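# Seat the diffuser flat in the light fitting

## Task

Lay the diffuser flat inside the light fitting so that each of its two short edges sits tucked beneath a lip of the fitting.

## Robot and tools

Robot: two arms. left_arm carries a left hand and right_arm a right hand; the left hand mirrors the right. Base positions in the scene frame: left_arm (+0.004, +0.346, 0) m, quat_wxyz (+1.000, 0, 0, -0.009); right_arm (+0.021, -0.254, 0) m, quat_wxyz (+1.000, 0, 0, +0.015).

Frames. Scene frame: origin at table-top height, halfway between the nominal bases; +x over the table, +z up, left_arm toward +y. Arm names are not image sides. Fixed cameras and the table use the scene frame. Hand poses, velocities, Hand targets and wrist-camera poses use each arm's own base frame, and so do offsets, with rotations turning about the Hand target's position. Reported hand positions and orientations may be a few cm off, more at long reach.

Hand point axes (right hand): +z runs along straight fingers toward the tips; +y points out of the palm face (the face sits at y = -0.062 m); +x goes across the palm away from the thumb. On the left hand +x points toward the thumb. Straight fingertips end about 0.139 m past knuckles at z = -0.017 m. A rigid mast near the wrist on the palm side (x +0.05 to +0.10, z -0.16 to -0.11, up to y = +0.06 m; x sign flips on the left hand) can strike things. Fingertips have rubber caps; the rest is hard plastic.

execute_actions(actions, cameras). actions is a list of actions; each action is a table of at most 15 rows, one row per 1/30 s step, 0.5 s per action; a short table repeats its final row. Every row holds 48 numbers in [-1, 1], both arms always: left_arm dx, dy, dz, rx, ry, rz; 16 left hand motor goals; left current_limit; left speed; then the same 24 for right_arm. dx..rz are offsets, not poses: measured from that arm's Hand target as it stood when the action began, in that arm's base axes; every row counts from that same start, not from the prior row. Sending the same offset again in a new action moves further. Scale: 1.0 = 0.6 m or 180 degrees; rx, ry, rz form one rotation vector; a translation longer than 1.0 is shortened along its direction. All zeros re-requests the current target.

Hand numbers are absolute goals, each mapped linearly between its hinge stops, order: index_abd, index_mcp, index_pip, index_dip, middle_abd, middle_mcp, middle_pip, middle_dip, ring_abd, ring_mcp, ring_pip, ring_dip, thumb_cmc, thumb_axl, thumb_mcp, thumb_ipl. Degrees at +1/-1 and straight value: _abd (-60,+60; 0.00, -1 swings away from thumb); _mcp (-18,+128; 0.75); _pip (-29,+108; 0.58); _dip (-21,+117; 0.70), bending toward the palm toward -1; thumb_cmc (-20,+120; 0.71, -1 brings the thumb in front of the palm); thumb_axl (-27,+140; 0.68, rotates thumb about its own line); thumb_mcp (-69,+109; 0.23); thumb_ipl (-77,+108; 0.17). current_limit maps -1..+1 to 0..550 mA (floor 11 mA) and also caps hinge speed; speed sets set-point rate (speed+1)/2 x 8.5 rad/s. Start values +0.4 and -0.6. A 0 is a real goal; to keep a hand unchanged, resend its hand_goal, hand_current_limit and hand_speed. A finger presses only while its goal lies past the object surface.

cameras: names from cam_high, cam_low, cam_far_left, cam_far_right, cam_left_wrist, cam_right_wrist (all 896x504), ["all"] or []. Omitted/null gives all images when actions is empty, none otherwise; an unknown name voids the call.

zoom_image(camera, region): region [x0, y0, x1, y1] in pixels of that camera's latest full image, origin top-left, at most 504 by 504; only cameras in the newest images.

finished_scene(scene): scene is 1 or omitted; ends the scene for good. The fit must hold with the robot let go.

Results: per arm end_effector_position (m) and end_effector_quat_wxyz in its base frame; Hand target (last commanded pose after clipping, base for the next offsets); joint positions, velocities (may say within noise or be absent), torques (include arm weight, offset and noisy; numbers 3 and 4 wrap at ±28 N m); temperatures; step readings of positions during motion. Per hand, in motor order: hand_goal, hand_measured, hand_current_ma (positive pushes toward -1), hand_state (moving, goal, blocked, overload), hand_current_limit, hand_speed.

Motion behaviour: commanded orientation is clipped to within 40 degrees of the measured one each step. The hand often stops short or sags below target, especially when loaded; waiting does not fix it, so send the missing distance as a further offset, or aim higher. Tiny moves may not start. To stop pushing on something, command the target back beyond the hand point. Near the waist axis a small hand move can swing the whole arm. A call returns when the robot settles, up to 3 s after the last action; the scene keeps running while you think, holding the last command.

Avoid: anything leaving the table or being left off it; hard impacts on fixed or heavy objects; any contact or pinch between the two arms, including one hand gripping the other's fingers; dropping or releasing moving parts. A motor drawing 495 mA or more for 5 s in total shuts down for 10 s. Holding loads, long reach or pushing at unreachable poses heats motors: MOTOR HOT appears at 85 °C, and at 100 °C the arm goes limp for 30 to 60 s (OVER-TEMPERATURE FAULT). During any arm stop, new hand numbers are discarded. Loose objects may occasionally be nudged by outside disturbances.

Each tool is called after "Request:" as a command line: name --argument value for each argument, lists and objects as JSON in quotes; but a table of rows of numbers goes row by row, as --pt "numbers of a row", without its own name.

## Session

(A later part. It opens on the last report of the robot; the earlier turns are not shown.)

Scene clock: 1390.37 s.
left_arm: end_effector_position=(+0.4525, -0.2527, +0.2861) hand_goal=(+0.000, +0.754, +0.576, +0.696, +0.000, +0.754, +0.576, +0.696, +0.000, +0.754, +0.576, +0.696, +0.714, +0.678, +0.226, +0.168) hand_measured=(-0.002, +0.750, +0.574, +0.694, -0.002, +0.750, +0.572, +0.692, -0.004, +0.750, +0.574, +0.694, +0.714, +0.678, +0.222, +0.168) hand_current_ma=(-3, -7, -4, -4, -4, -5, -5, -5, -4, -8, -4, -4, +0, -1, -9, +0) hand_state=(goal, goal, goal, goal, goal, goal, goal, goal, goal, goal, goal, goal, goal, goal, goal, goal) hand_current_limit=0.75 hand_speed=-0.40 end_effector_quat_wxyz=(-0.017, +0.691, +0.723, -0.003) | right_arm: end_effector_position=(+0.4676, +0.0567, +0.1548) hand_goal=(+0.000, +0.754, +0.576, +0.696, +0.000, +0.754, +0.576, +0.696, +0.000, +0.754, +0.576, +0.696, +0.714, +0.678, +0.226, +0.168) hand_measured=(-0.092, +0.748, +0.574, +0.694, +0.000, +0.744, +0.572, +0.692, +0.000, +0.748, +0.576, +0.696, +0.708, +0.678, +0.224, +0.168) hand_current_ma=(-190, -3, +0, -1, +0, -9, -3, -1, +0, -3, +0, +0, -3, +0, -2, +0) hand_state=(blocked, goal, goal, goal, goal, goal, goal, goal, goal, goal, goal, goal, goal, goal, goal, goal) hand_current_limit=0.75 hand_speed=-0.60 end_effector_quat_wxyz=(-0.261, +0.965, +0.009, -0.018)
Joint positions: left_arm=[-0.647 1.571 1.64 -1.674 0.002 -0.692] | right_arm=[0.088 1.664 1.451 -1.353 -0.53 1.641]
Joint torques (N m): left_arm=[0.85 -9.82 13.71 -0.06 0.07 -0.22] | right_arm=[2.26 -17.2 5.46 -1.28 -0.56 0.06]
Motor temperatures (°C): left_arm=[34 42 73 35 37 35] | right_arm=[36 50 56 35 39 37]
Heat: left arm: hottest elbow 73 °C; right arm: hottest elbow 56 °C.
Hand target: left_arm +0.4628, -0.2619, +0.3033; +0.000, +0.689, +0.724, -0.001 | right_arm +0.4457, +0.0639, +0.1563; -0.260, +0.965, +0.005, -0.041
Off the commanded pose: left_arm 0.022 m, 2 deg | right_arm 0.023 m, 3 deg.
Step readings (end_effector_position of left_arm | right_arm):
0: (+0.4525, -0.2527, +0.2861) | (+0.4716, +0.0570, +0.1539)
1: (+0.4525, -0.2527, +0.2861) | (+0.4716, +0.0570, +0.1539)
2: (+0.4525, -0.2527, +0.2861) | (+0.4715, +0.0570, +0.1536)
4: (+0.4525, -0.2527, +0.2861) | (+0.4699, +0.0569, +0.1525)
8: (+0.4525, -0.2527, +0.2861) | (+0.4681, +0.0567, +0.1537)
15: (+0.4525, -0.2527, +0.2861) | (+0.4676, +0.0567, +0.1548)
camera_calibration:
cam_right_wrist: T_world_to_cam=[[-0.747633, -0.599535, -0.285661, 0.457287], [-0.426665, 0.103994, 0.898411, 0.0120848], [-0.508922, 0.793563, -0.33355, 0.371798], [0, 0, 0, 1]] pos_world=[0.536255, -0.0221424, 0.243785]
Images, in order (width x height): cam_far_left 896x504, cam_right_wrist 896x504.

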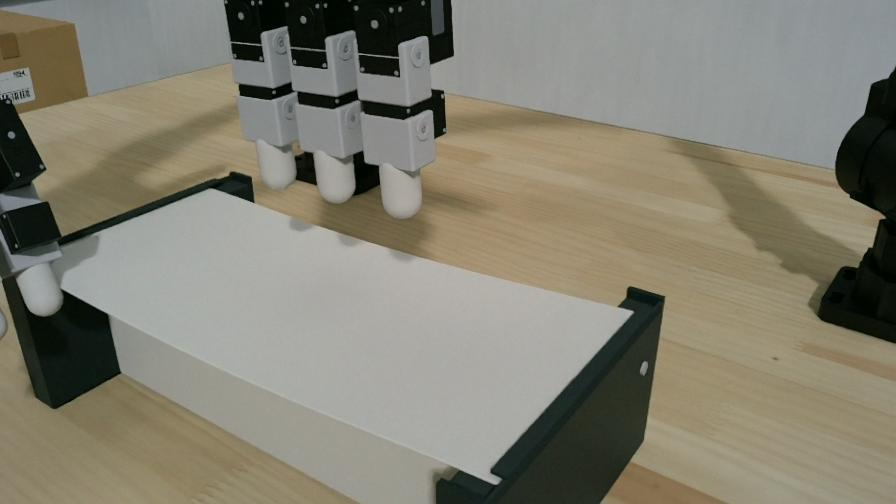

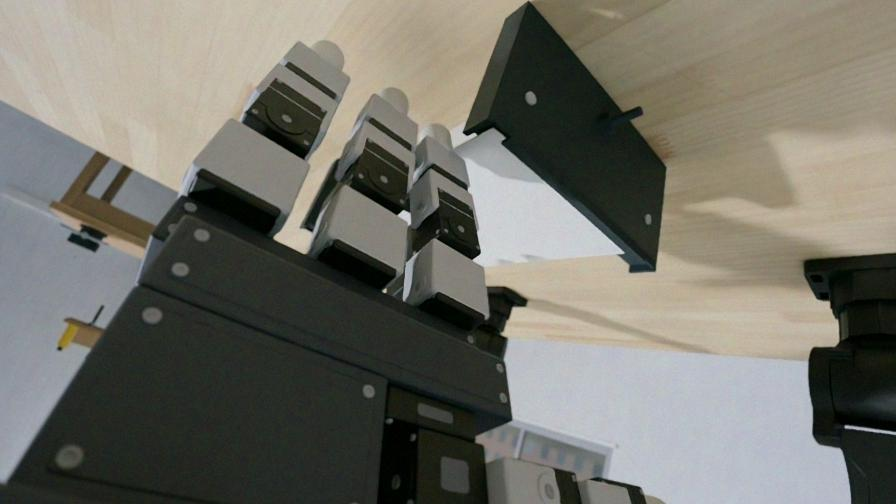

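Request:
execute_actions --actions '[[[0.0,0.0,-0.09,0,0,0,0,0.754,0.576,0.696,0,0.754,0.576,0.696,0,0.754,0.576,0.696,0.714,0.678,0.226,0.168,0.75,-0.4,0.014,0.0,0.00,0,0,0,0,0.754,0.576,0.696,0,0.754,0.576,0.696,0,0.754,0.576,0.696,0.714,0.678,0.226,0.168,0.75,-0.6]],[[0.0,0.0,-0.05,0,0,0,0,0.754,0.576,0.696,0,0.754,0.576,0.696,0,0.754,0.576,0.696,0.714,0.678,0.226,0.168,0.75,-0.4,0.01,0.0,0.00,0,0,0,0,0.754,0.576,0.696,0,0.754,0.576,0.696,0,0.754,0.576,0.696,0.714,0.678,0.226,0.168,0.75,-0.6]]]' --cameras '["cam_far_left","cam_right_wrist"]'

Request:
zoom_image --camera "cam_far_left" --region '[0, 160, 280, 370]'

Scene clock: 1438.63 s.
left_arm: end_effector_position=(+0.4632, -0.2608, +0.2310) hand_goal=(+0.000, +0.754, +0.576, +0.696, +0.000, +0.754, +0.576, +0.696, +0.000, +0.754, +0.576, +0.696, +0.714, +0.678, +0.226, +0.168) hand_measured=(-0.002, +0.750, +0.574, +0.694, -0.002, +0.752, +0.574, +0.692, -0.002, +0.752, +0.574, +0.694, +0.714, +0.678, +0.222, +0.168) hand_current_ma=(-3, -5, -3, -4, -3, -4, -4, -5, -3, -5, -3, -4, +0, -1, -9, +0) hand_state=(goal, goal, goal, goal, goal, goal, goal, goal, goal, goal, goal, goal, goal, goal, goal, goal) hand_current_limit=0.75 hand_speed=-0.40 end_effector_quat_wxyz=(+0.007, +0.691, +0.723, +0.000) | right_arm: end_effector_position=(+0.4676, +0.0567, +0.1548) hand_goal=(+0.000, +0.754, +0.576, +0.696, +0.000, +0.754, +0.576, +0.696, +0.000, +0.754, +0.576, +0.696, +0.714, +0.678, +0.226, +0.168) hand_measured=(-0.092, +0.748, +0.574, +0.694, +0.000, +0.744, +0.572, +0.692, +0.000, +0.748, +0.576, +0.696, +0.708, +0.678, +0.224, +0.168) hand_current_ma=(-190, -3, +0, -1, +0, -9, -3, -1, +0, -3, +0, +0, -3, +0, -2, +0) hand_state=(blocked, goal, goal, goal, goal, goal, goal, goal, goal, goal, goal, goal, goal, goal, goal, goal) hand_current_limit=0.75 hand_speed=-0.60 end_effector_quat_wxyz=(-0.261, +0.965, +0.009, -0.018)
Joint positions: left_arm=[-0.647 1.576 1.494 -1.475 0.002 -0.692] | right_arm=[0.088 1.664 1.451 -1.353 -0.53 1.641]
Joint torques (N m): left_arm=[0.79 -10.11 8.09 0.72 0.07 -0.21] | right_arm=[2.14 -14.45 8.64 -1.7 -0.56 0.04]
Motor temperatures (°C): left_arm=[34 42 74 35 37 35] | right_arm=[36 47 55 35 39 37]
Heat: left arm: hottest elbow 74 °C; right arm: hottest elbow 55 °C.
Hand target: left_arm +0.4627, -0.2618, +0.2192; -0.001, +0.689, +0.724, -0.001 | right_arm +0.4601, +0.0639, +0.1563; -0.260, +0.965, +0.005, -0.041
Off the commanded pose: left_arm 0.012 m, 1 deg | right_arm 0.011 m, 3 deg.
Step readings (end_effector_position of left_arm | right_arm):
0: (+0.4525, -0.2527, +0.2861) | (+0.4676, +0.0567, +0.1548)
1: (+0.4525, -0.2527, +0.2861) | (+0.4676, +0.0567, +0.1548)
2: (+0.4534, -0.2534, +0.2863) | (+0.4676, +0.0567, +0.1548)
4: (+0.4590, -0.2577, +0.2851) | (+0.4676, +0.0567, +0.1548)
8: (+0.4629, -0.2606, +0.2697) | (+0.4676, +0.0567, +0.1548)
15: (+0.4623, -0.2601, +0.2601) | (+0.4676, +0.0567, +0.1548)
16: (+0.4626, -0.2604, +0.2600) | (+0.4676, +0.0567, +0.1548)
17: (+0.4632, -0.2608, +0.2586) | (+0.4676, +0.0567, +0.1548)
19: (+0.4645, -0.2618, +0.2520) | (+0.4676, +0.0567, +0.1548)
23: (+0.4616, -0.2596, +0.2351) | (+0.4676, +0.0567, +0.1548)
30: (+0.4630, -0.2606, +0.2309) | (+0.4676, +0.0567, +0.1548)
camera_calibration:
cam_right_wrist: T_world_to_cam=[[-0.747633, -0.599535, -0.285661, 0.457287], [-0.426665, 0.103994, 0.898411, 0.0120848], [-0.508922, 0.793563, -0.33355, 0.371798], [0, 0, 0, 1]] pos_world=[0.536255, -0.0221424, 0.243785]
Images, in order (width x height): cam_far_left 896x504, cam_right_wrist 896x504.

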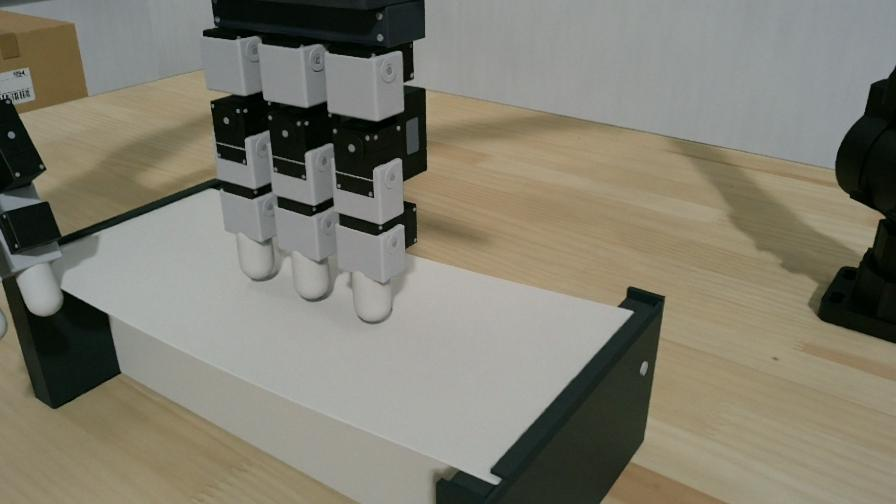

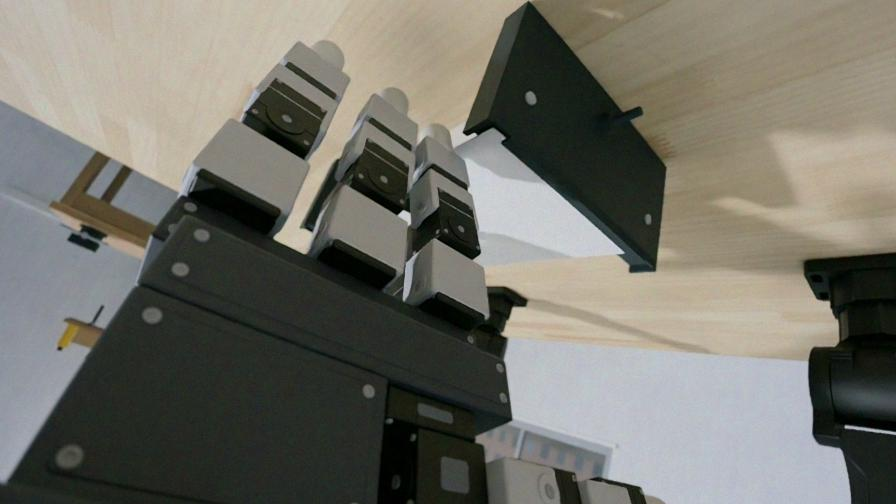

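Scaled by 1.800.

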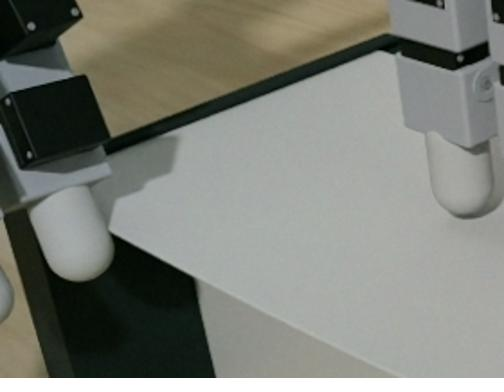

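Request:
execute_actions --actions '[[[0.0,0.0,-0.02,0,0,0,0,0.754,0.576,0.696,0,0.754,0.576,0.696,0,0.754,0.576,0.696,0.714,0.678,0.226,0.168,0.75,-0.4,0.0,0.0,0.00,0,0,0,0,0.754,0.576,0.696,0,0.754,0.576,0.696,0,0.754,0.576,0.696,0.714,0.678,0.226,0.168,0.75,-0.6]],[[0.0,0.0,-0.015,0,0,0,0,0.754,0.576,0.696,0,0.754,0.576,0.696,0,0.754,0.576,0.696,0.714,0.678,0.226,0.168,0.75,-0.4,0.0,0.0,0.00,0,0,0,0,0.754,0.576,0.696,0,0.754,0.576,0.696,0,0.754,0.576,0.696,0.714,0.678,0.226,0.168,0.75,-0.6]]]' --cameras '["cam_far_left","cam_right_wrist"]'

Request:
zoom_image --camera "cam_far_left" --region '[0, 160, 280, 370]'

Request:
zoom_image --camera "cam_right_wrist" --region '[380, 10, 680, 280]'

Scene clock: 1451.53 s.
left_arm: end_effector_position=(+0.4648, -0.2620, +0.2253) hand_goal=(+0.000, +0.754, +0.576, +0.696, +0.000, +0.754, +0.576, +0.696, +0.000, +0.754, +0.576, +0.696, +0.714, +0.678, +0.226, +0.168) hand_measured=(+0.006, +0.758, +0.578, +0.696, +0.000, +0.754, +0.576, +0.694, +0.008, +0.758, +0.578, +0.696, +0.714, +0.678, +0.222, +0.168) hand_current_ma=(+9, +6, +2, +0, +1, +1, +0, -1, +14, +8, +3, +0, +0, -1, -9, +0) hand_state=(goal, goal, goal, goal, goal, goal, goal, goal, goal, goal, goal, goal, goal, goal, goal, goal) hand_current_limit=0.75 hand_speed=-0.40 end_effector_quat_wxyz=(+0.018, +0.691, +0.723, +0.001) | right_arm: end_effector_position=(+0.4676, +0.0567, +0.1548) hand_goal=(+0.000, +0.754, +0.576, +0.696, +0.000, +0.754, +0.576, +0.696, +0.000, +0.754, +0.576, +0.696, +0.714, +0.678, +0.226, +0.168) hand_measured=(-0.094, +0.748, +0.574, +0.694, +0.000, +0.744, +0.572, +0.692, +0.000, +0.748, +0.576, +0.696, +0.708, +0.678, +0.224, +0.168) hand_current_ma=(-191, -3, +0, -1, +0, -9, -3, -1, +0, -3, +0, +0, -3, +0, -2, +0) hand_state=(blocked, goal, goal, goal, goal, goal, goal, goal, goal, goal, goal, goal, goal, goal, goal, goal) hand_current_limit=0.75 hand_speed=-0.60 end_effector_quat_wxyz=(-0.261, +0.965, +0.009, -0.018)
Joint positions: left_arm=[-0.647 1.569 1.469 -1.435 0.002 -0.692] | right_arm=[0.088 1.664 1.451 -1.353 -0.53 1.641]
Joint torques (N m): left_arm=[0.79 -9.17 6.34 1.21 0.07 -0.21] | right_arm=[2.14 -14.45 8.64 -1.7 -0.56 0.03]
Motor temperatures (°C): left_arm=[34 42 71 35 37 35] | right_arm=[36 47 57 35 39 37]
Heat: left arm: hottest elbow 71 °C; right arm: hottest elbow 57 °C.
Hand target: left_arm +0.4628, -0.2618, +0.1984; +0.000, +0.689, +0.724, -0.001 | right_arm +0.4601, +0.0639, +0.1563; -0.260, +0.965, +0.005, -0.041
Off the commanded pose: left_arm 0.027 m, 2 deg | right_arm 0.011 m, 3 deg.
Step readings (end_effector_position of left_arm | right_arm):
0: (+0.4632, -0.2608, +0.2310) | (+0.4676, +0.0567, +0.1548)
1: (+0.4633, -0.2609, +0.2310) | (+0.4676, +0.0567, +0.1548)
2: (+0.4635, -0.2611, +0.2306) | (+0.4676, +0.0567, +0.1548)
4: (+0.4643, -0.2616, +0.2287) | (+0.4676, +0.0567, +0.1548)
8: (+0.4644, -0.2617, +0.2253) | (+0.4676, +0.0567, +0.1548)
15: (+0.4648, -0.2620, +0.2254) | (+0.4676, +0.0567, +0.1548)
16: (+0.4648, -0.2620, +0.2254) | (+0.4676, +0.0567, +0.1548)
17: (+0.4649, -0.2621, +0.2252) | (+0.4676, +0.0567, +0.1548)
19: (+0.4651, -0.2623, +0.2250) | (+0.4676, +0.0567, +0.1548)
23: (+0.4648, -0.2620, +0.2251) | (+0.4676, +0.0567, +0.1548)
30: (+0.4648, -0.2620, +0.2251) | (+0.4676, +0.0567, +0.1548)
camera_calibration:
cam_right_wrist: T_world_to_cam=[[-0.747633, -0.599535, -0.285661, 0.457287], [-0.426665, 0.103994, 0.898411, 0.0120848], [-0.508922, 0.793563, -0.33355, 0.371798], [0, 0, 0, 1]] pos_world=[0.536255, -0.0221424, 0.243785]
Images, in order (width x height): cam_far_left 896x504, cam_right_wrist 896x504.

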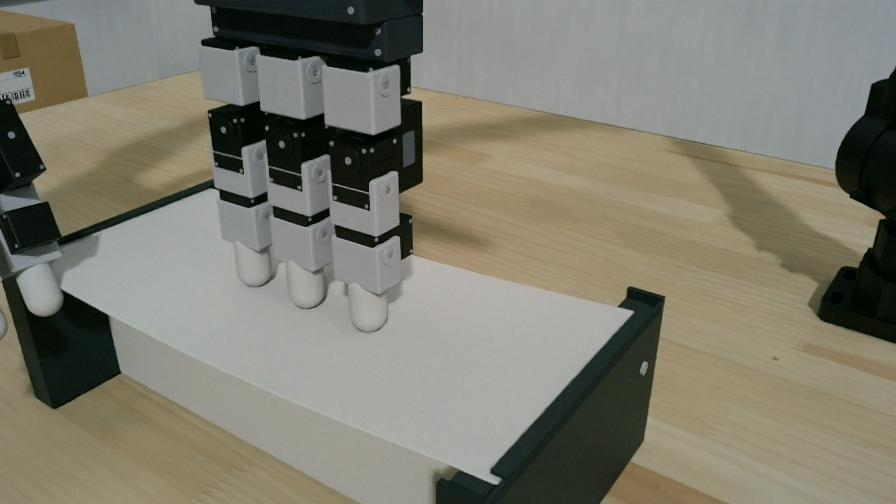

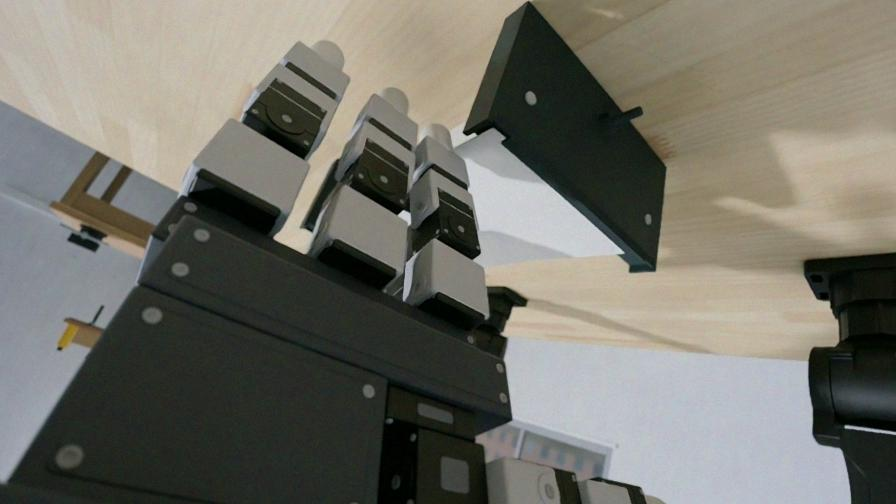

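Scaled by 1.800.

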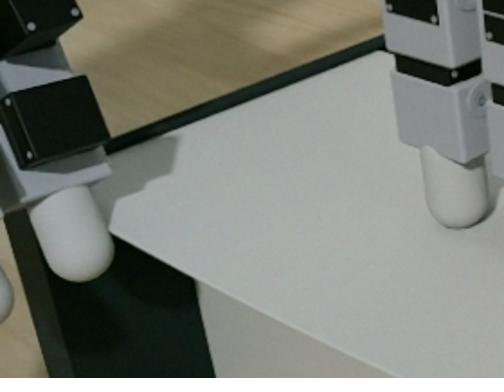

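Scaled by 1.680.

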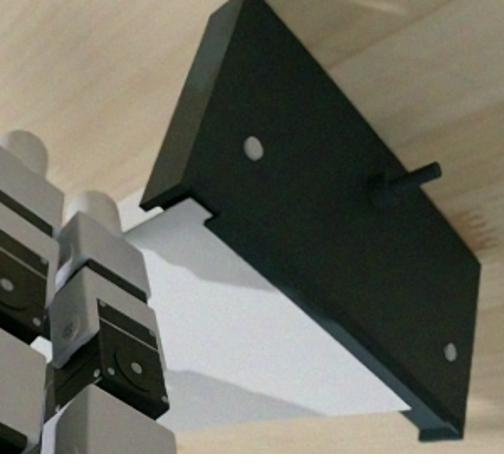

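Request:
execute_actions --actions '[[[0.0,0.0,0.045,0,0,0,0,0.754,0.576,0.696,0,0.754,0.576,0.696,0,0.754,0.576,0.696,0.714,0.678,0.226,0.168,0.75,-0.4,0.0,0.0,0.00,0,0,0,0,0.754,0.576,0.696,0,0.754,0.576,0.696,0,0.754,0.576,0.696,0.714,0.678,0.226,0.168,0.75,-0.6]]]' --cameras '["cam_low","cam_far_left"]'

Request:
zoom_image --camera "cam_low" --region '[400, 220, 580, 300]'

Request:
zoom_image --camera "cam_far_left" --region '[80, 290, 330, 430]'

Scene clock: 1471.77 s.
left_arm: end_effector_position=(+0.4611, -0.2592, +0.2245) hand_goal=(+0.000, +0.754, +0.576, +0.696, +0.000, +0.754, +0.576, +0.696, +0.000, +0.754, +0.576, +0.696, +0.714, +0.678, +0.226, +0.168) hand_measured=(-0.008, +0.742, +0.572, +0.694, -0.002, +0.750, +0.574, +0.694, -0.006, +0.744, +0.572, +0.694, +0.714, +0.678, +0.222, +0.168) hand_current_ma=(-11, -25, -7, -2, -3, -7, -2, -1, -8, -22, -8, -3, +0, -1, -9, +0) hand_state=(goal, goal, goal, goal, goal, goal, goal, goal, goal, goal, goal, goal, goal, goal, goal, goal) hand_current_limit=0.75 hand_speed=-0.40 end_effector_quat_wxyz=(+0.008, +0.691, +0.723, +0.000) | right_arm: end_effector_position=(+0.4676, +0.0567, +0.1548) hand_goal=(+0.000, +0.754, +0.576, +0.696, +0.000, +0.754, +0.576, +0.696, +0.000, +0.754, +0.576, +0.696, +0.714, +0.678, +0.226, +0.168) hand_measured=(-0.094, +0.748, +0.574, +0.694, +0.000, +0.744, +0.572, +0.692, +0.000, +0.748, +0.576, +0.696, +0.708, +0.678, +0.224, +0.168) hand_current_ma=(-191, -3, +0, -1, +0, -9, -3, -1, +0, -3, +0, +0, -3, +0, -2, +0) hand_state=(blocked, goal, goal, goal, goal, goal, goal, goal, goal, goal, goal, goal, goal, goal, goal, goal) hand_current_limit=0.75 hand_speed=-0.60 end_effector_quat_wxyz=(-0.261, +0.965, +0.009, -0.018)
Joint positions: left_arm=[-0.647 1.569 1.469 -1.455 0.002 -0.692] | right_arm=[0.088 1.664 1.451 -1.353 -0.53 1.641]
Joint torques (N m): left_arm=[0.79 -9.64 11.15 -0.49 0.05 -0.21] | right_arm=[2.08 -14.45 8.65 -1.7 -0.56 0.04]
Motor temperatures (°C): left_arm=[34 42 68 35 37 35] | right_arm=[36 46 59 35 39 37]
Heat: left arm: hottest elbow 68 °C; right arm: hottest elbow 59 °C.
Hand target: left_arm +0.4629, -0.2619, +0.2253; +0.000, +0.689, +0.724, -0.001 | right_arm +0.4601, +0.0639, +0.1563; -0.260, +0.965, +0.005, -0.041
Off the commanded pose: left_arm 0.003 m, 1 deg | right_arm 0.011 m, 3 deg.
Step readings (end_effector_position of left_arm | right_arm):
0: (+0.4648, -0.2620, +0.2253) | (+0.4676, +0.0567, +0.1548)
1: (+0.4648, -0.2620, +0.2253) | (+0.4676, +0.0567, +0.1548)
2: (+0.4647, -0.2619, +0.2253) | (+0.4676, +0.0567, +0.1548)
4: (+0.4639, -0.2614, +0.2251) | (+0.4676, +0.0567, +0.1548)
8: (+0.4618, -0.2598, +0.2245) | (+0.4676, +0.0567, +0.1548)
15: (+0.4612, -0.2593, +0.2246) | (+0.4676, +0.0567, +0.1548)
Images, in order (width x height): cam_low 896x504, cam_far_left 896x504.

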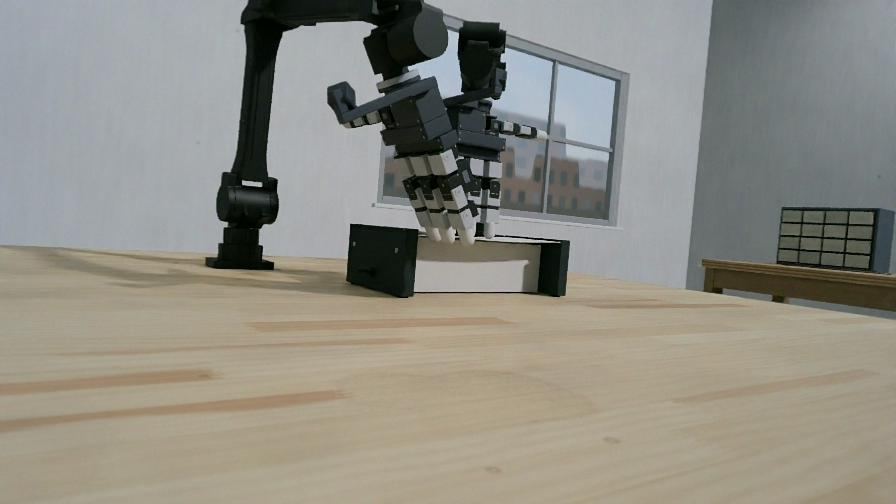

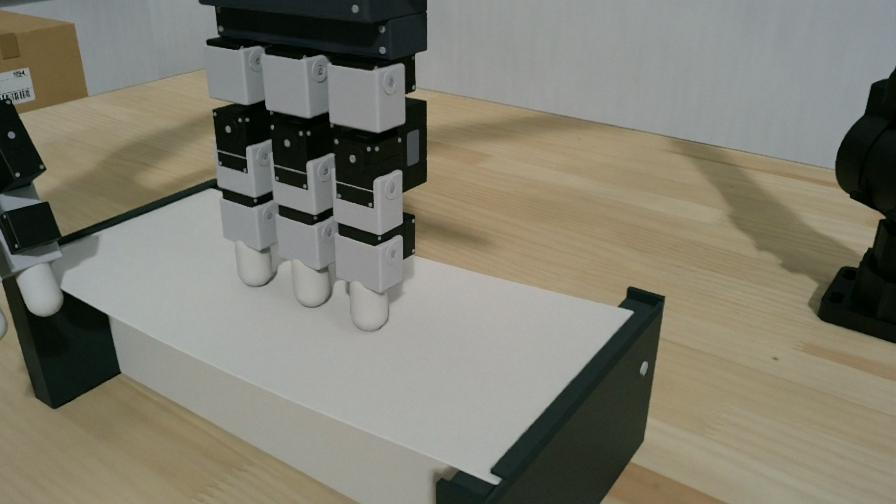

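Scaled by 2.800.

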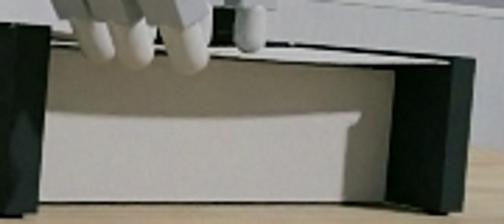

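Scaled by 2.016.

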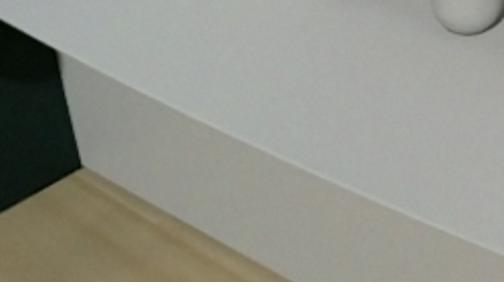

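Request:
execute_actions --actions '[[[0.0,0.0,0.05,0,0,0,0,0.754,0.576,0.696,0,0.754,0.576,0.696,0,0.754,0.576,0.696,0.714,0.678,0.226,0.168,0.75,-0.4,0.0,0.0,0.00,0,0,0,0,0.754,0.576,0.696,0,0.754,0.576,0.696,0,0.754,0.576,0.696,0.714,0.678,0.226,0.168,0.75,-0.6]],[[0.0,0.0,0.02,0,0,0,0,0.754,0.576,0.696,0,0.754,0.576,0.696,0,0.754,0.576,0.696,0.714,0.678,0.226,0.168,0.75,-0.4,-0.04,0.0,0.00,0,0,0,0,0.754,0.576,0.696,0,0.754,0.576,0.696,0,0.754,0.576,0.696,0.714,0.678,0.226,0.168,0.75,-0.6]]]' --cameras '["cam_right_wrist","cam_far_left"]'

Request:
zoom_image --camera "cam_far_left" --region '[0, 160, 280, 370]'

Request:
zoom_image --camera "cam_right_wrist" --region '[380, 10, 680, 280]'

Scene clock: 1496.63 s.
left_arm: end_effector_position=(+0.4512, -0.2519, +0.2477) hand_goal=(+0.000, +0.754, +0.576, +0.696, +0.000, +0.754, +0.576, +0.696, +0.000, +0.754, +0.576, +0.696, +0.714, +0.678, +0.226, +0.168) hand_measured=(-0.004, +0.748, +0.574, +0.694, -0.002, +0.750, +0.574, +0.694, -0.004, +0.750, +0.574, +0.694, +0.714, +0.678, +0.222, +0.168) hand_current_ma=(-4, -9, -4, -2, -2, -6, -2, -1, -4, -7, -4, -4, +0, -1, -9, +0) hand_state=(goal, goal, goal, goal, goal, goal, goal, goal, goal, goal, goal, goal, goal, goal, goal, goal) hand_current_limit=0.75 hand_speed=-0.40 end_effector_quat_wxyz=(-0.020, +0.691, +0.723, -0.003) | right_arm: end_effector_position=(+0.4634, +0.0563, +0.1555) hand_goal=(+0.000, +0.754, +0.576, +0.696, +0.000, +0.754, +0.576, +0.696, +0.000, +0.754, +0.576, +0.696, +0.714, +0.678, +0.226, +0.168) hand_measured=(-0.118, +0.750, +0.574, +0.694, +0.000, +0.744, +0.572, +0.692, +0.000, +0.748, +0.576, +0.696, +0.708, +0.678, +0.224, +0.168) hand_current_ma=(-274, -3, +0, +0, +0, -9, -3, -1, +0, -3, +0, +0, -3, +0, -2, +0) hand_state=(blocked, goal, goal, goal, goal, goal, goal, goal, goal, goal, goal, goal, goal, goal, goal, goal) hand_current_limit=0.75 hand_speed=-0.60 end_effector_quat_wxyz=(-0.262, +0.965, +0.011, -0.011)
Joint positions: left_arm=[-0.647 1.569 1.537 -1.579 0.002 -0.692] | right_arm=[0.088 1.642 1.427 -1.335 -0.53 1.642]
Joint torques (N m): left_arm=[0.85 -9.88 13.76 -0.03 0.05 -0.22] | right_arm=[2.43 -17.03 5.12 -1.72 -0.54 0.07]
Motor temperatures (°C): left_arm=[34 42 71 35 37 35] | right_arm=[36 46 61 35 39 37]
Heat: left arm: hottest elbow 71 °C; right arm: hottest elbow 61 °C.
Hand target: left_arm +0.4628, -0.2619, +0.2672; -0.001, +0.689, +0.724, -0.001 | right_arm +0.4360, +0.0639, +0.1564; -0.260, +0.965, +0.005, -0.041
Off the commanded pose: left_arm 0.025 m, 2 deg | right_arm 0.028 m, 4 deg.
Step readings (end_effector_position of left_arm | right_arm):
0: (+0.4611, -0.2592, +0.2245) | (+0.4676, +0.0567, +0.1548)
1: (+0.4610, -0.2592, +0.2247) | (+0.4676, +0.0567, +0.1548)
2: (+0.4604, -0.2588, +0.2255) | (+0.4676, +0.0567, +0.1548)
4: (+0.4563, -0.2557, +0.2265) | (+0.4676, +0.0567, +0.1548)
8: (+0.4500, -0.2509, +0.2290) | (+0.4676, +0.0567, +0.1548)
15: (+0.4511, -0.2518, +0.2355) | (+0.4676, +0.0567, +0.1548)
16: (+0.4512, -0.2518, +0.2358) | (+0.4676, +0.0567, +0.1548)
17: (+0.4509, -0.2516, +0.2364) | (+0.4676, +0.0567, +0.1548)
19: (+0.4500, -0.2509, +0.2383) | (+0.4673, +0.0567, +0.1545)
23: (+0.4509, -0.2516, +0.2446) | (+0.4647, +0.0564, +0.1537)
30: (+0.4515, -0.2520, +0.2477) | (+0.4636, +0.0563, +0.1558)
camera_calibration:
cam_right_wrist: T_world_to_cam=[[-0.743453, -0.598877, -0.297698, 0.454123], [-0.440087, 0.102903, 0.892039, 0.0169463], [-0.503587, 0.794203, -0.340062, 0.368747], [0, 0, 0, 1]] pos_world=[0.530773, -0.0226404, 0.245471]
Images, in order (width x height): cam_far_left 896x504, cam_right_wrist 896x504.

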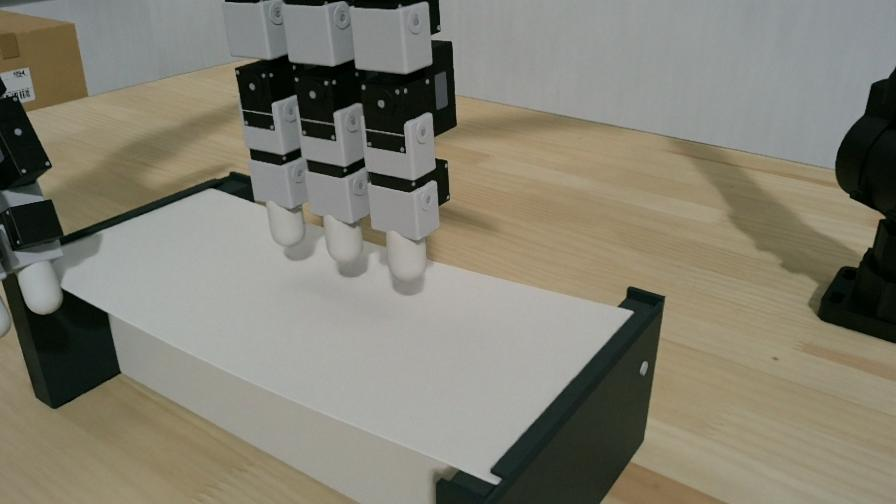

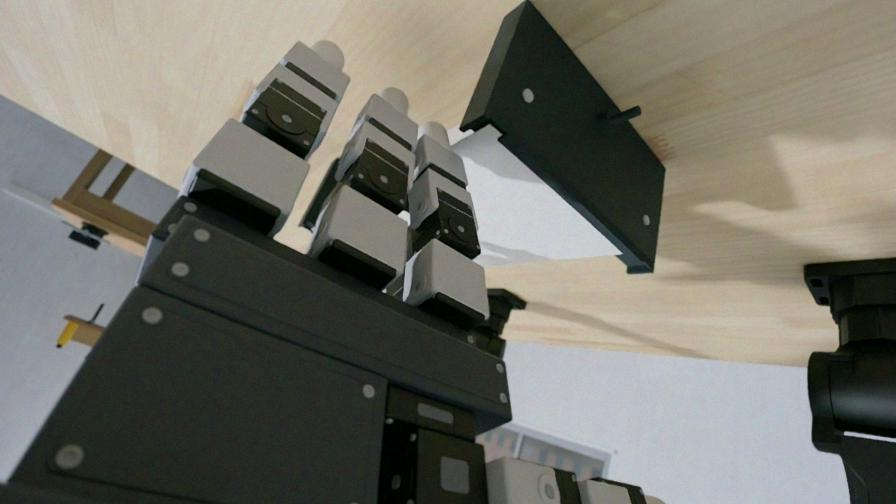

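Scaled by 1.800.

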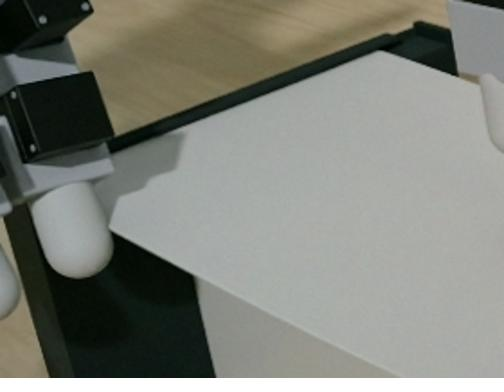

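Scaled by 1.680.

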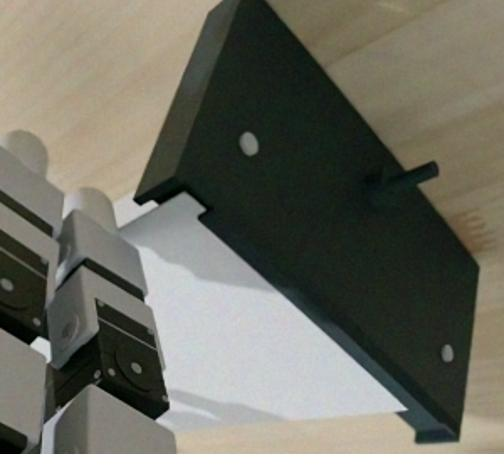

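Request:
execute_actions --actions '[[[0,0,0,0,0,0,0,0.754,0.576,0.696,0,0.754,0.576,0.696,0,0.754,0.576,0.696,0.714,0.678,0.226,0.168,0.75,-0.4,-0.018,0,0,0,0,0,0,0.754,0.576,0.696,0,0.754,0.576,0.696,0,0.754,0.576,0.696,0.714,0.678,0.226,0.168,0.75,-0.6]]]' --cameras '["cam_far_left","cam_far_right","cam_low"]'

Scene clock: 1529.20 s.
left_arm: end_effector_position=(+0.4512, -0.2519, +0.2477) hand_goal=(+0.000, +0.754, +0.576, +0.696, +0.000, +0.754, +0.576, +0.696, +0.000, +0.754, +0.576, +0.696, +0.714, +0.678, +0.226, +0.168) hand_measured=(-0.004, +0.748, +0.574, +0.694, -0.002, +0.750, +0.574, +0.694, -0.004, +0.750, +0.574, +0.694, +0.714, +0.678, +0.222, +0.168) hand_current_ma=(-4, -9, -4, -2, -2, -6, -2, -1, -4, -7, -4, -4, +0, -1, -9, +0) hand_state=(goal, goal, goal, goal, goal, goal, goal, goal, goal, goal, goal, goal, goal, goal, goal, goal) hand_current_limit=0.75 hand_speed=-0.40 end_effector_quat_wxyz=(-0.020, +0.691, +0.723, -0.003) | right_arm: end_effector_position=(+0.4587, +0.0559, +0.1560) hand_goal=(+0.000, +0.754, +0.576, +0.696, +0.000, +0.754, +0.576, +0.696, +0.000, +0.754, +0.576, +0.696, +0.714, +0.678, +0.226, +0.168) hand_measured=(-0.144, +0.750, +0.574, +0.694, +0.000, +0.744, +0.572, +0.692, +0.000, +0.748, +0.576, +0.696, +0.708, +0.678, +0.224, +0.168) hand_current_ma=(-372, -3, +0, +0, +0, -9, -3, -1, +0, -3, +0, +0, -3, +0, -2, +0) hand_state=(blocked, goal, goal, goal, goal, goal, goal, goal, goal, goal, goal, goal, goal, goal, goal, goal) hand_current_limit=0.75 hand_speed=-0.60 end_effector_quat_wxyz=(-0.262, +0.965, +0.013, -0.003)
Joint positions: left_arm=[-0.647 1.569 1.537 -1.579 0.002 -0.692] | right_arm=[0.088 1.619 1.401 -1.316 -0.53 1.642]
Joint torques (N m): left_arm=[0.79 -9.93 13.78 -0.06 0.05 -0.23] | right_arm=[2.61 -16.97 4.85 -2.19 -0.55 0.09]
Motor temperatures (°C): left_arm=[34 42 78 35 37 35] | right_arm=[36 49 55 35 39 37]
Heat: left arm: hottest elbow 78 °C; right arm: hottest elbow 55 °C.
Hand target: left_arm +0.4628, -0.2619, +0.2672; +0.000, +0.689, +0.724, -0.001 | right_arm +0.4253, +0.0639, +0.1564; -0.260, +0.965, +0.005, -0.041
Off the commanded pose: left_arm 0.025 m, 2 deg | right_arm 0.034 m, 4 deg.
Step readings (end_effector_position of left_arm | right_arm):
0: (+0.4512, -0.2519, +0.2477) | (+0.4634, +0.0563, +0.1555)
1: (+0.4512, -0.2519, +0.2477) | (+0.4634, +0.0563, +0.1555)
2: (+0.4512, -0.2519, +0.2477) | (+0.4631, +0.0563, +0.1550)
4: (+0.4512, -0.2519, +0.2477) | (+0.4616, +0.0562, +0.1543)
8: (+0.4512, -0.2519, +0.2477) | (+0.4595, +0.0560, +0.1561)
15: (+0.4512, -0.2519, +0.2477) | (+0.4589, +0.0559, +0.1561)
Images, in order (width x height): cam_low 896x504, cam_far_left 896x504, cam_far_right 896x504.

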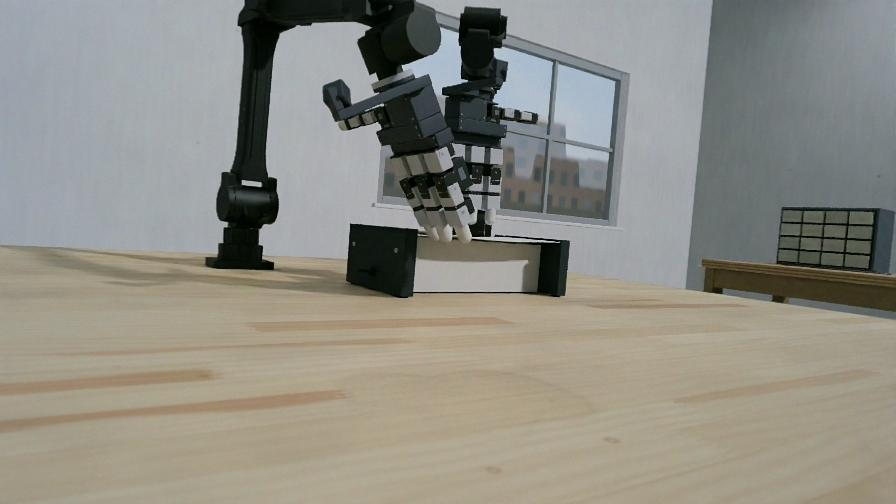

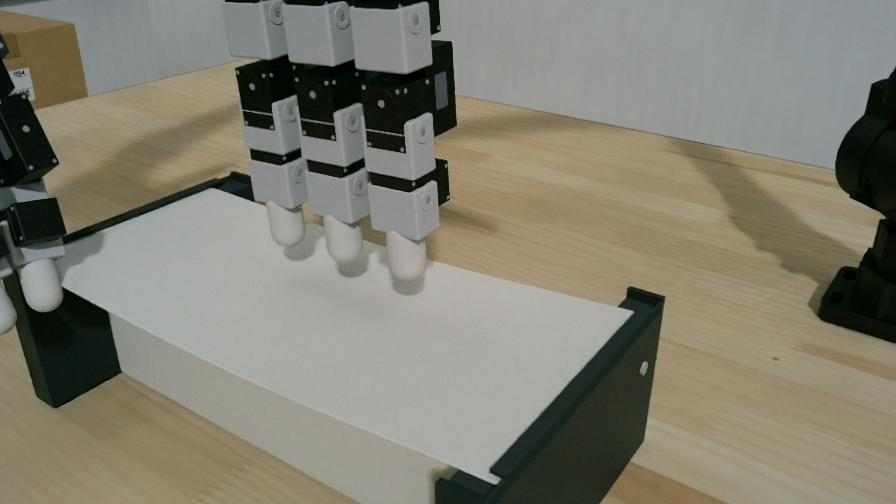

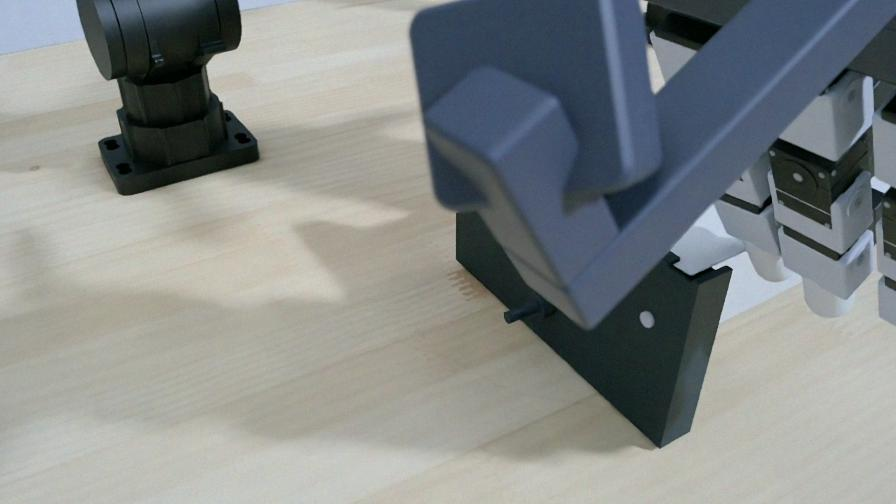

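Request:
zoom_image --camera "cam_far_left" --region '[0, 160, 280, 370]'

Request:
zoom_image --camera "cam_far_left" --region '[400, 260, 700, 504]'

Scaled by 1.800.

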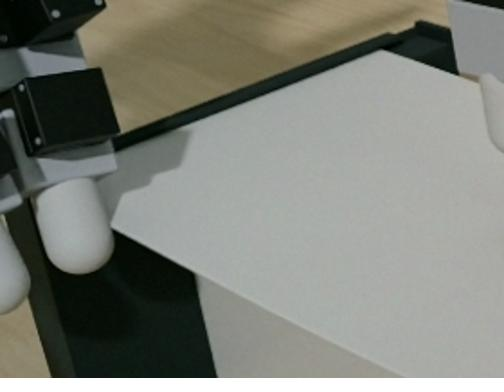

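Scaled by 1.680.

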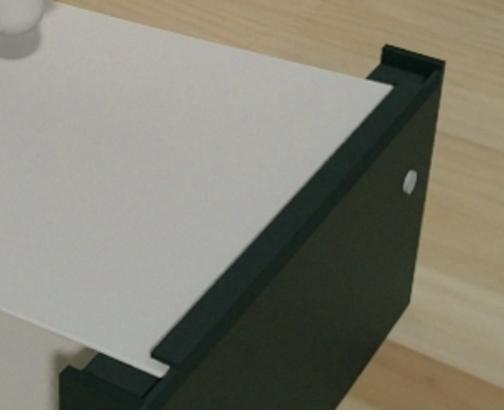

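Request:
execute_actions --actions '[[[0,0,-0.035,0,0,0,0,0.754,0.576,0.696,0,0.754,0.576,0.696,0,0.754,0.576,0.696,0.714,0.678,0.226,0.168,0.75,-0.4,0,0,0,0,0,0,0,0.754,0.576,0.696,0,0.754,0.576,0.696,0,0.754,0.576,0.696,0.714,0.678,0.226,0.168,0.75,-0.6]],[[0,0,-0.015,0,0,0,0,0.754,0.576,0.696,0,0.754,0.576,0.696,0,0.754,0.576,0.696,0.714,0.678,0.226,0.168,0.75,-0.4,0,0,0,0,0,0,0,0.754,0.576,0.696,0,0.754,0.576,0.696,0,0.754,0.576,0.696,0.714,0.678,0.226,0.168,0.75,-0.6]]]' --cameras '["cam_far_left"]'

Request:
zoom_image --camera "cam_far_left" --region '[0, 160, 280, 370]'

Scene clock: 1580.80 s.
left_arm: end_effector_position=(+0.4627, -0.2605, +0.2505) hand_goal=(+0.000, +0.754, +0.576, +0.696, +0.000, +0.754, +0.576, +0.696, +0.000, +0.754, +0.576, +0.696, +0.714, +0.678, +0.226, +0.168) hand_measured=(-0.004, +0.748, +0.574, +0.694, -0.002, +0.750, +0.574, +0.694, -0.004, +0.750, +0.574, +0.694, +0.714, +0.678, +0.222, +0.168) hand_current_ma=(-4, -9, -4, -2, -2, -6, -2, -1, -4, -7, -4, -4, +0, -1, -9, +0) hand_state=(goal, goal, goal, goal, goal, goal, goal, goal, goal, goal, goal, goal, goal, goal, goal, goal) hand_current_limit=0.75 hand_speed=-0.40 end_effector_quat_wxyz=(+0.009, +0.691, +0.723, +0.000) | right_arm: end_effector_position=(+0.4587, +0.0559, +0.1560) hand_goal=(+0.000, +0.754, +0.576, +0.696, +0.000, +0.754, +0.576, +0.696, +0.000, +0.754, +0.576, +0.696, +0.714, +0.678, +0.226, +0.168) hand_measured=(-0.144, +0.750, +0.574, +0.694, +0.000, +0.744, +0.572, +0.692, +0.000, +0.748, +0.576, +0.696, +0.708, +0.678, +0.224, +0.168) hand_current_ma=(-372, -3, +0, +0, +0, -9, -3, -1, +0, -3, +0, +0, -3, +0, -2, +0) hand_state=(blocked, goal, goal, goal, goal, goal, goal, goal, goal, goal, goal, goal, goal, goal, goal, goal) hand_current_limit=0.75 hand_speed=-0.60 end_effector_quat_wxyz=(-0.262, +0.965, +0.013, -0.003)
Joint positions: left_arm=[-0.647 1.569 1.537 -1.521 0.002 -0.692] | right_arm=[0.088 1.619 1.401 -1.316 -0.53 1.642]
Joint torques (N m): left_arm=[0.85 -9.76 8.09 0.73 0.06 -0.21] | right_arm=[2.55 -16.97 4.81 -2.19 -0.55 0.09]
Motor temperatures (°C): left_arm=[34 42 82 35 37 35] | right_arm=[36 50 53 35 39 37]
Heat: left arm: hottest elbow 82 °C; right arm: hottest elbow 53 °C.
Hand target: left_arm +0.4628, -0.2619, +0.2372; +0.000, +0.689, +0.724, -0.001 | right_arm +0.4253, +0.0639, +0.1564; -0.260, +0.965, +0.005, -0.041
Off the commanded pose: left_arm 0.013 m, 1 deg | right_arm 0.034 m, 4 deg.
Step readings (end_effector_position of left_arm | right_arm):
0: (+0.4512, -0.2519, +0.2477) | (+0.4587, +0.0559, +0.1560)
1: (+0.4512, -0.2519, +0.2477) | (+0.4587, +0.0559, +0.1560)
2: (+0.4513, -0.2519, +0.2477) | (+0.4587, +0.0559, +0.1560)
4: (+0.4528, -0.2530, +0.2480) | (+0.4587, +0.0559, +0.1560)
8: (+0.4567, -0.2560, +0.2489) | (+0.4587, +0.0559, +0.1560)
15: (+0.4581, -0.2571, +0.2493) | (+0.4587, +0.0559, +0.1560)
16: (+0.4582, -0.2571, +0.2493) | (+0.4587, +0.0559, +0.1560)
17: (+0.4585, -0.2573, +0.2494) | (+0.4587, +0.0559, +0.1560)
19: (+0.4599, -0.2584, +0.2497) | (+0.4587, +0.0559, +0.1560)
23: (+0.4620, -0.2600, +0.2503) | (+0.4587, +0.0559, +0.1560)
30: (+0.4626, -0.2605, +0.2505) | (+0.4587, +0.0559, +0.1560)
Images, in order (width x height): cam_far_left 896x504.

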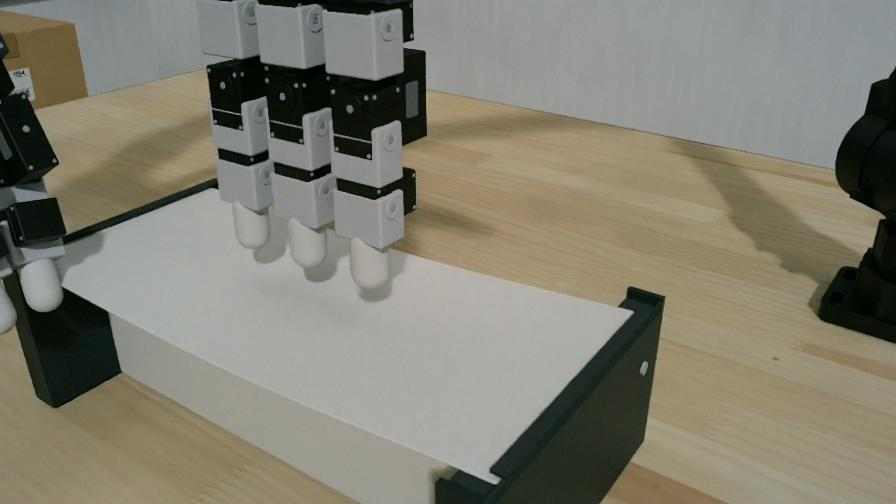

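Scaled by 1.800.

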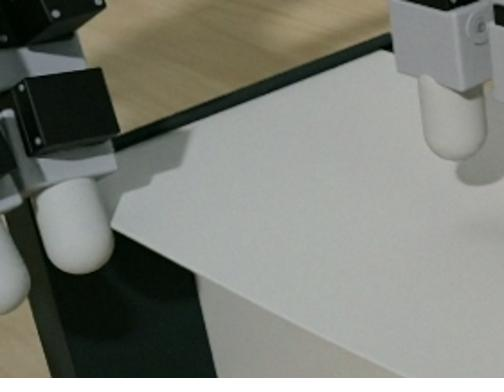

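Request:
execute_actions --actions '[[[0,0,-0.03,0,0,0,0,0.754,0.576,0.696,0,0.754,0.576,0.696,0,0.754,0.576,0.696,0.714,0.678,0.226,0.168,0.75,-0.4,0,0,0,0,0,0,0,0.754,0.576,0.696,0,0.754,0.576,0.696,0,0.754,0.576,0.696,0.714,0.678,0.226,0.168,0.75,-0.6]]]' --cameras '["cam_far_left"]'

Scene clock: 1590.77 s.
left_arm: end_effector_position=(+0.4631, -0.2608, +0.2332) hand_goal=(+0.000, +0.754, +0.576, +0.696, +0.000, +0.754, +0.576, +0.696, +0.000, +0.754, +0.576, +0.696, +0.714, +0.678, +0.226, +0.168) hand_measured=(-0.004, +0.750, +0.574, +0.694, -0.002, +0.750, +0.574, +0.694, -0.004, +0.750, +0.574, +0.694, +0.714, +0.678, +0.222, +0.168) hand_current_ma=(-4, -8, -4, -2, -2, -6, -2, -1, -4, -7, -4, -4, +0, -1, -9, +0) hand_state=(goal, goal, goal, goal, goal, goal, goal, goal, goal, goal, goal, goal, goal, goal, goal, goal) hand_current_limit=0.75 hand_speed=-0.40 end_effector_quat_wxyz=(+0.010, +0.691, +0.723, +0.000) | right_arm: end_effector_position=(+0.4587, +0.0559, +0.1560) hand_goal=(+0.000, +0.754, +0.576, +0.696, +0.000, +0.754, +0.576, +0.696, +0.000, +0.754, +0.576, +0.696, +0.714, +0.678, +0.226, +0.168) hand_measured=(-0.144, +0.750, +0.574, +0.694, +0.000, +0.744, +0.572, +0.692, +0.000, +0.748, +0.576, +0.696, +0.708, +0.678, +0.224, +0.168) hand_current_ma=(-372, -3, +0, +0, +0, -9, -3, -1, +0, -3, +0, +0, -3, +0, -2, +0) hand_state=(blocked, goal, goal, goal, goal, goal, goal, goal, goal, goal, goal, goal, goal, goal, goal, goal) hand_current_limit=0.75 hand_speed=-0.60 end_effector_quat_wxyz=(-0.262, +0.965, +0.013, -0.003)
Joint positions: left_arm=[-0.647 1.572 1.495 -1.475 0.002 -0.692] | right_arm=[0.088 1.619 1.401 -1.316 -0.53 1.642]
Joint torques (N m): left_arm=[0.73 -9.93 7.97 0.72 0.04 -0.21] | right_arm=[2.55 -16.97 4.79 -2.19 -0.55 0.09]
Motor temperatures (°C): left_arm=[34 42 78 35 37 35] | right_arm=[36 50 52 35 39 37]
Heat: left arm: hottest elbow 78 °C; right arm: hottest elbow 52 °C.
Hand target: left_arm +0.4628, -0.2619, +0.2193; +0.000, +0.689, +0.724, -0.001 | right_arm +0.4253, +0.0639, +0.1564; -0.260, +0.965, +0.005, -0.041
Off the commanded pose: left_arm 0.014 m, 1 deg | right_arm 0.034 m, 4 deg.
Step readings (end_effector_position of left_arm | right_arm):
0: (+0.4627, -0.2605, +0.2505) | (+0.4587, +0.0559, +0.1560)
1: (+0.4628, -0.2606, +0.2505) | (+0.4587, +0.0559, +0.1560)
2: (+0.4631, -0.2608, +0.2497) | (+0.4587, +0.0559, +0.1560)
4: (+0.4639, -0.2614, +0.2459) | (+0.4587, +0.0559, +0.1560)
8: (+0.4622, -0.2601, +0.2360) | (+0.4587, +0.0559, +0.1560)
15: (+0.4631, -0.2608, +0.2331) | (+0.4587, +0.0559, +0.1560)
Images, in order (width x height): cam_far_left 896x504.

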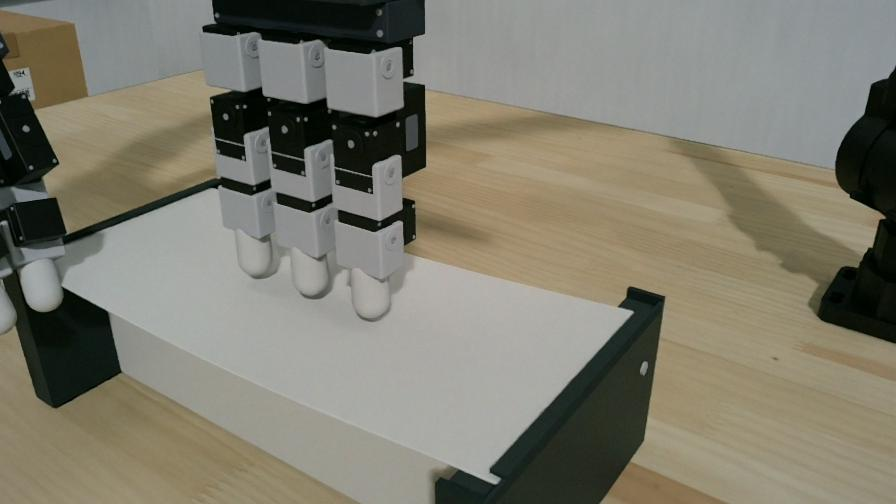

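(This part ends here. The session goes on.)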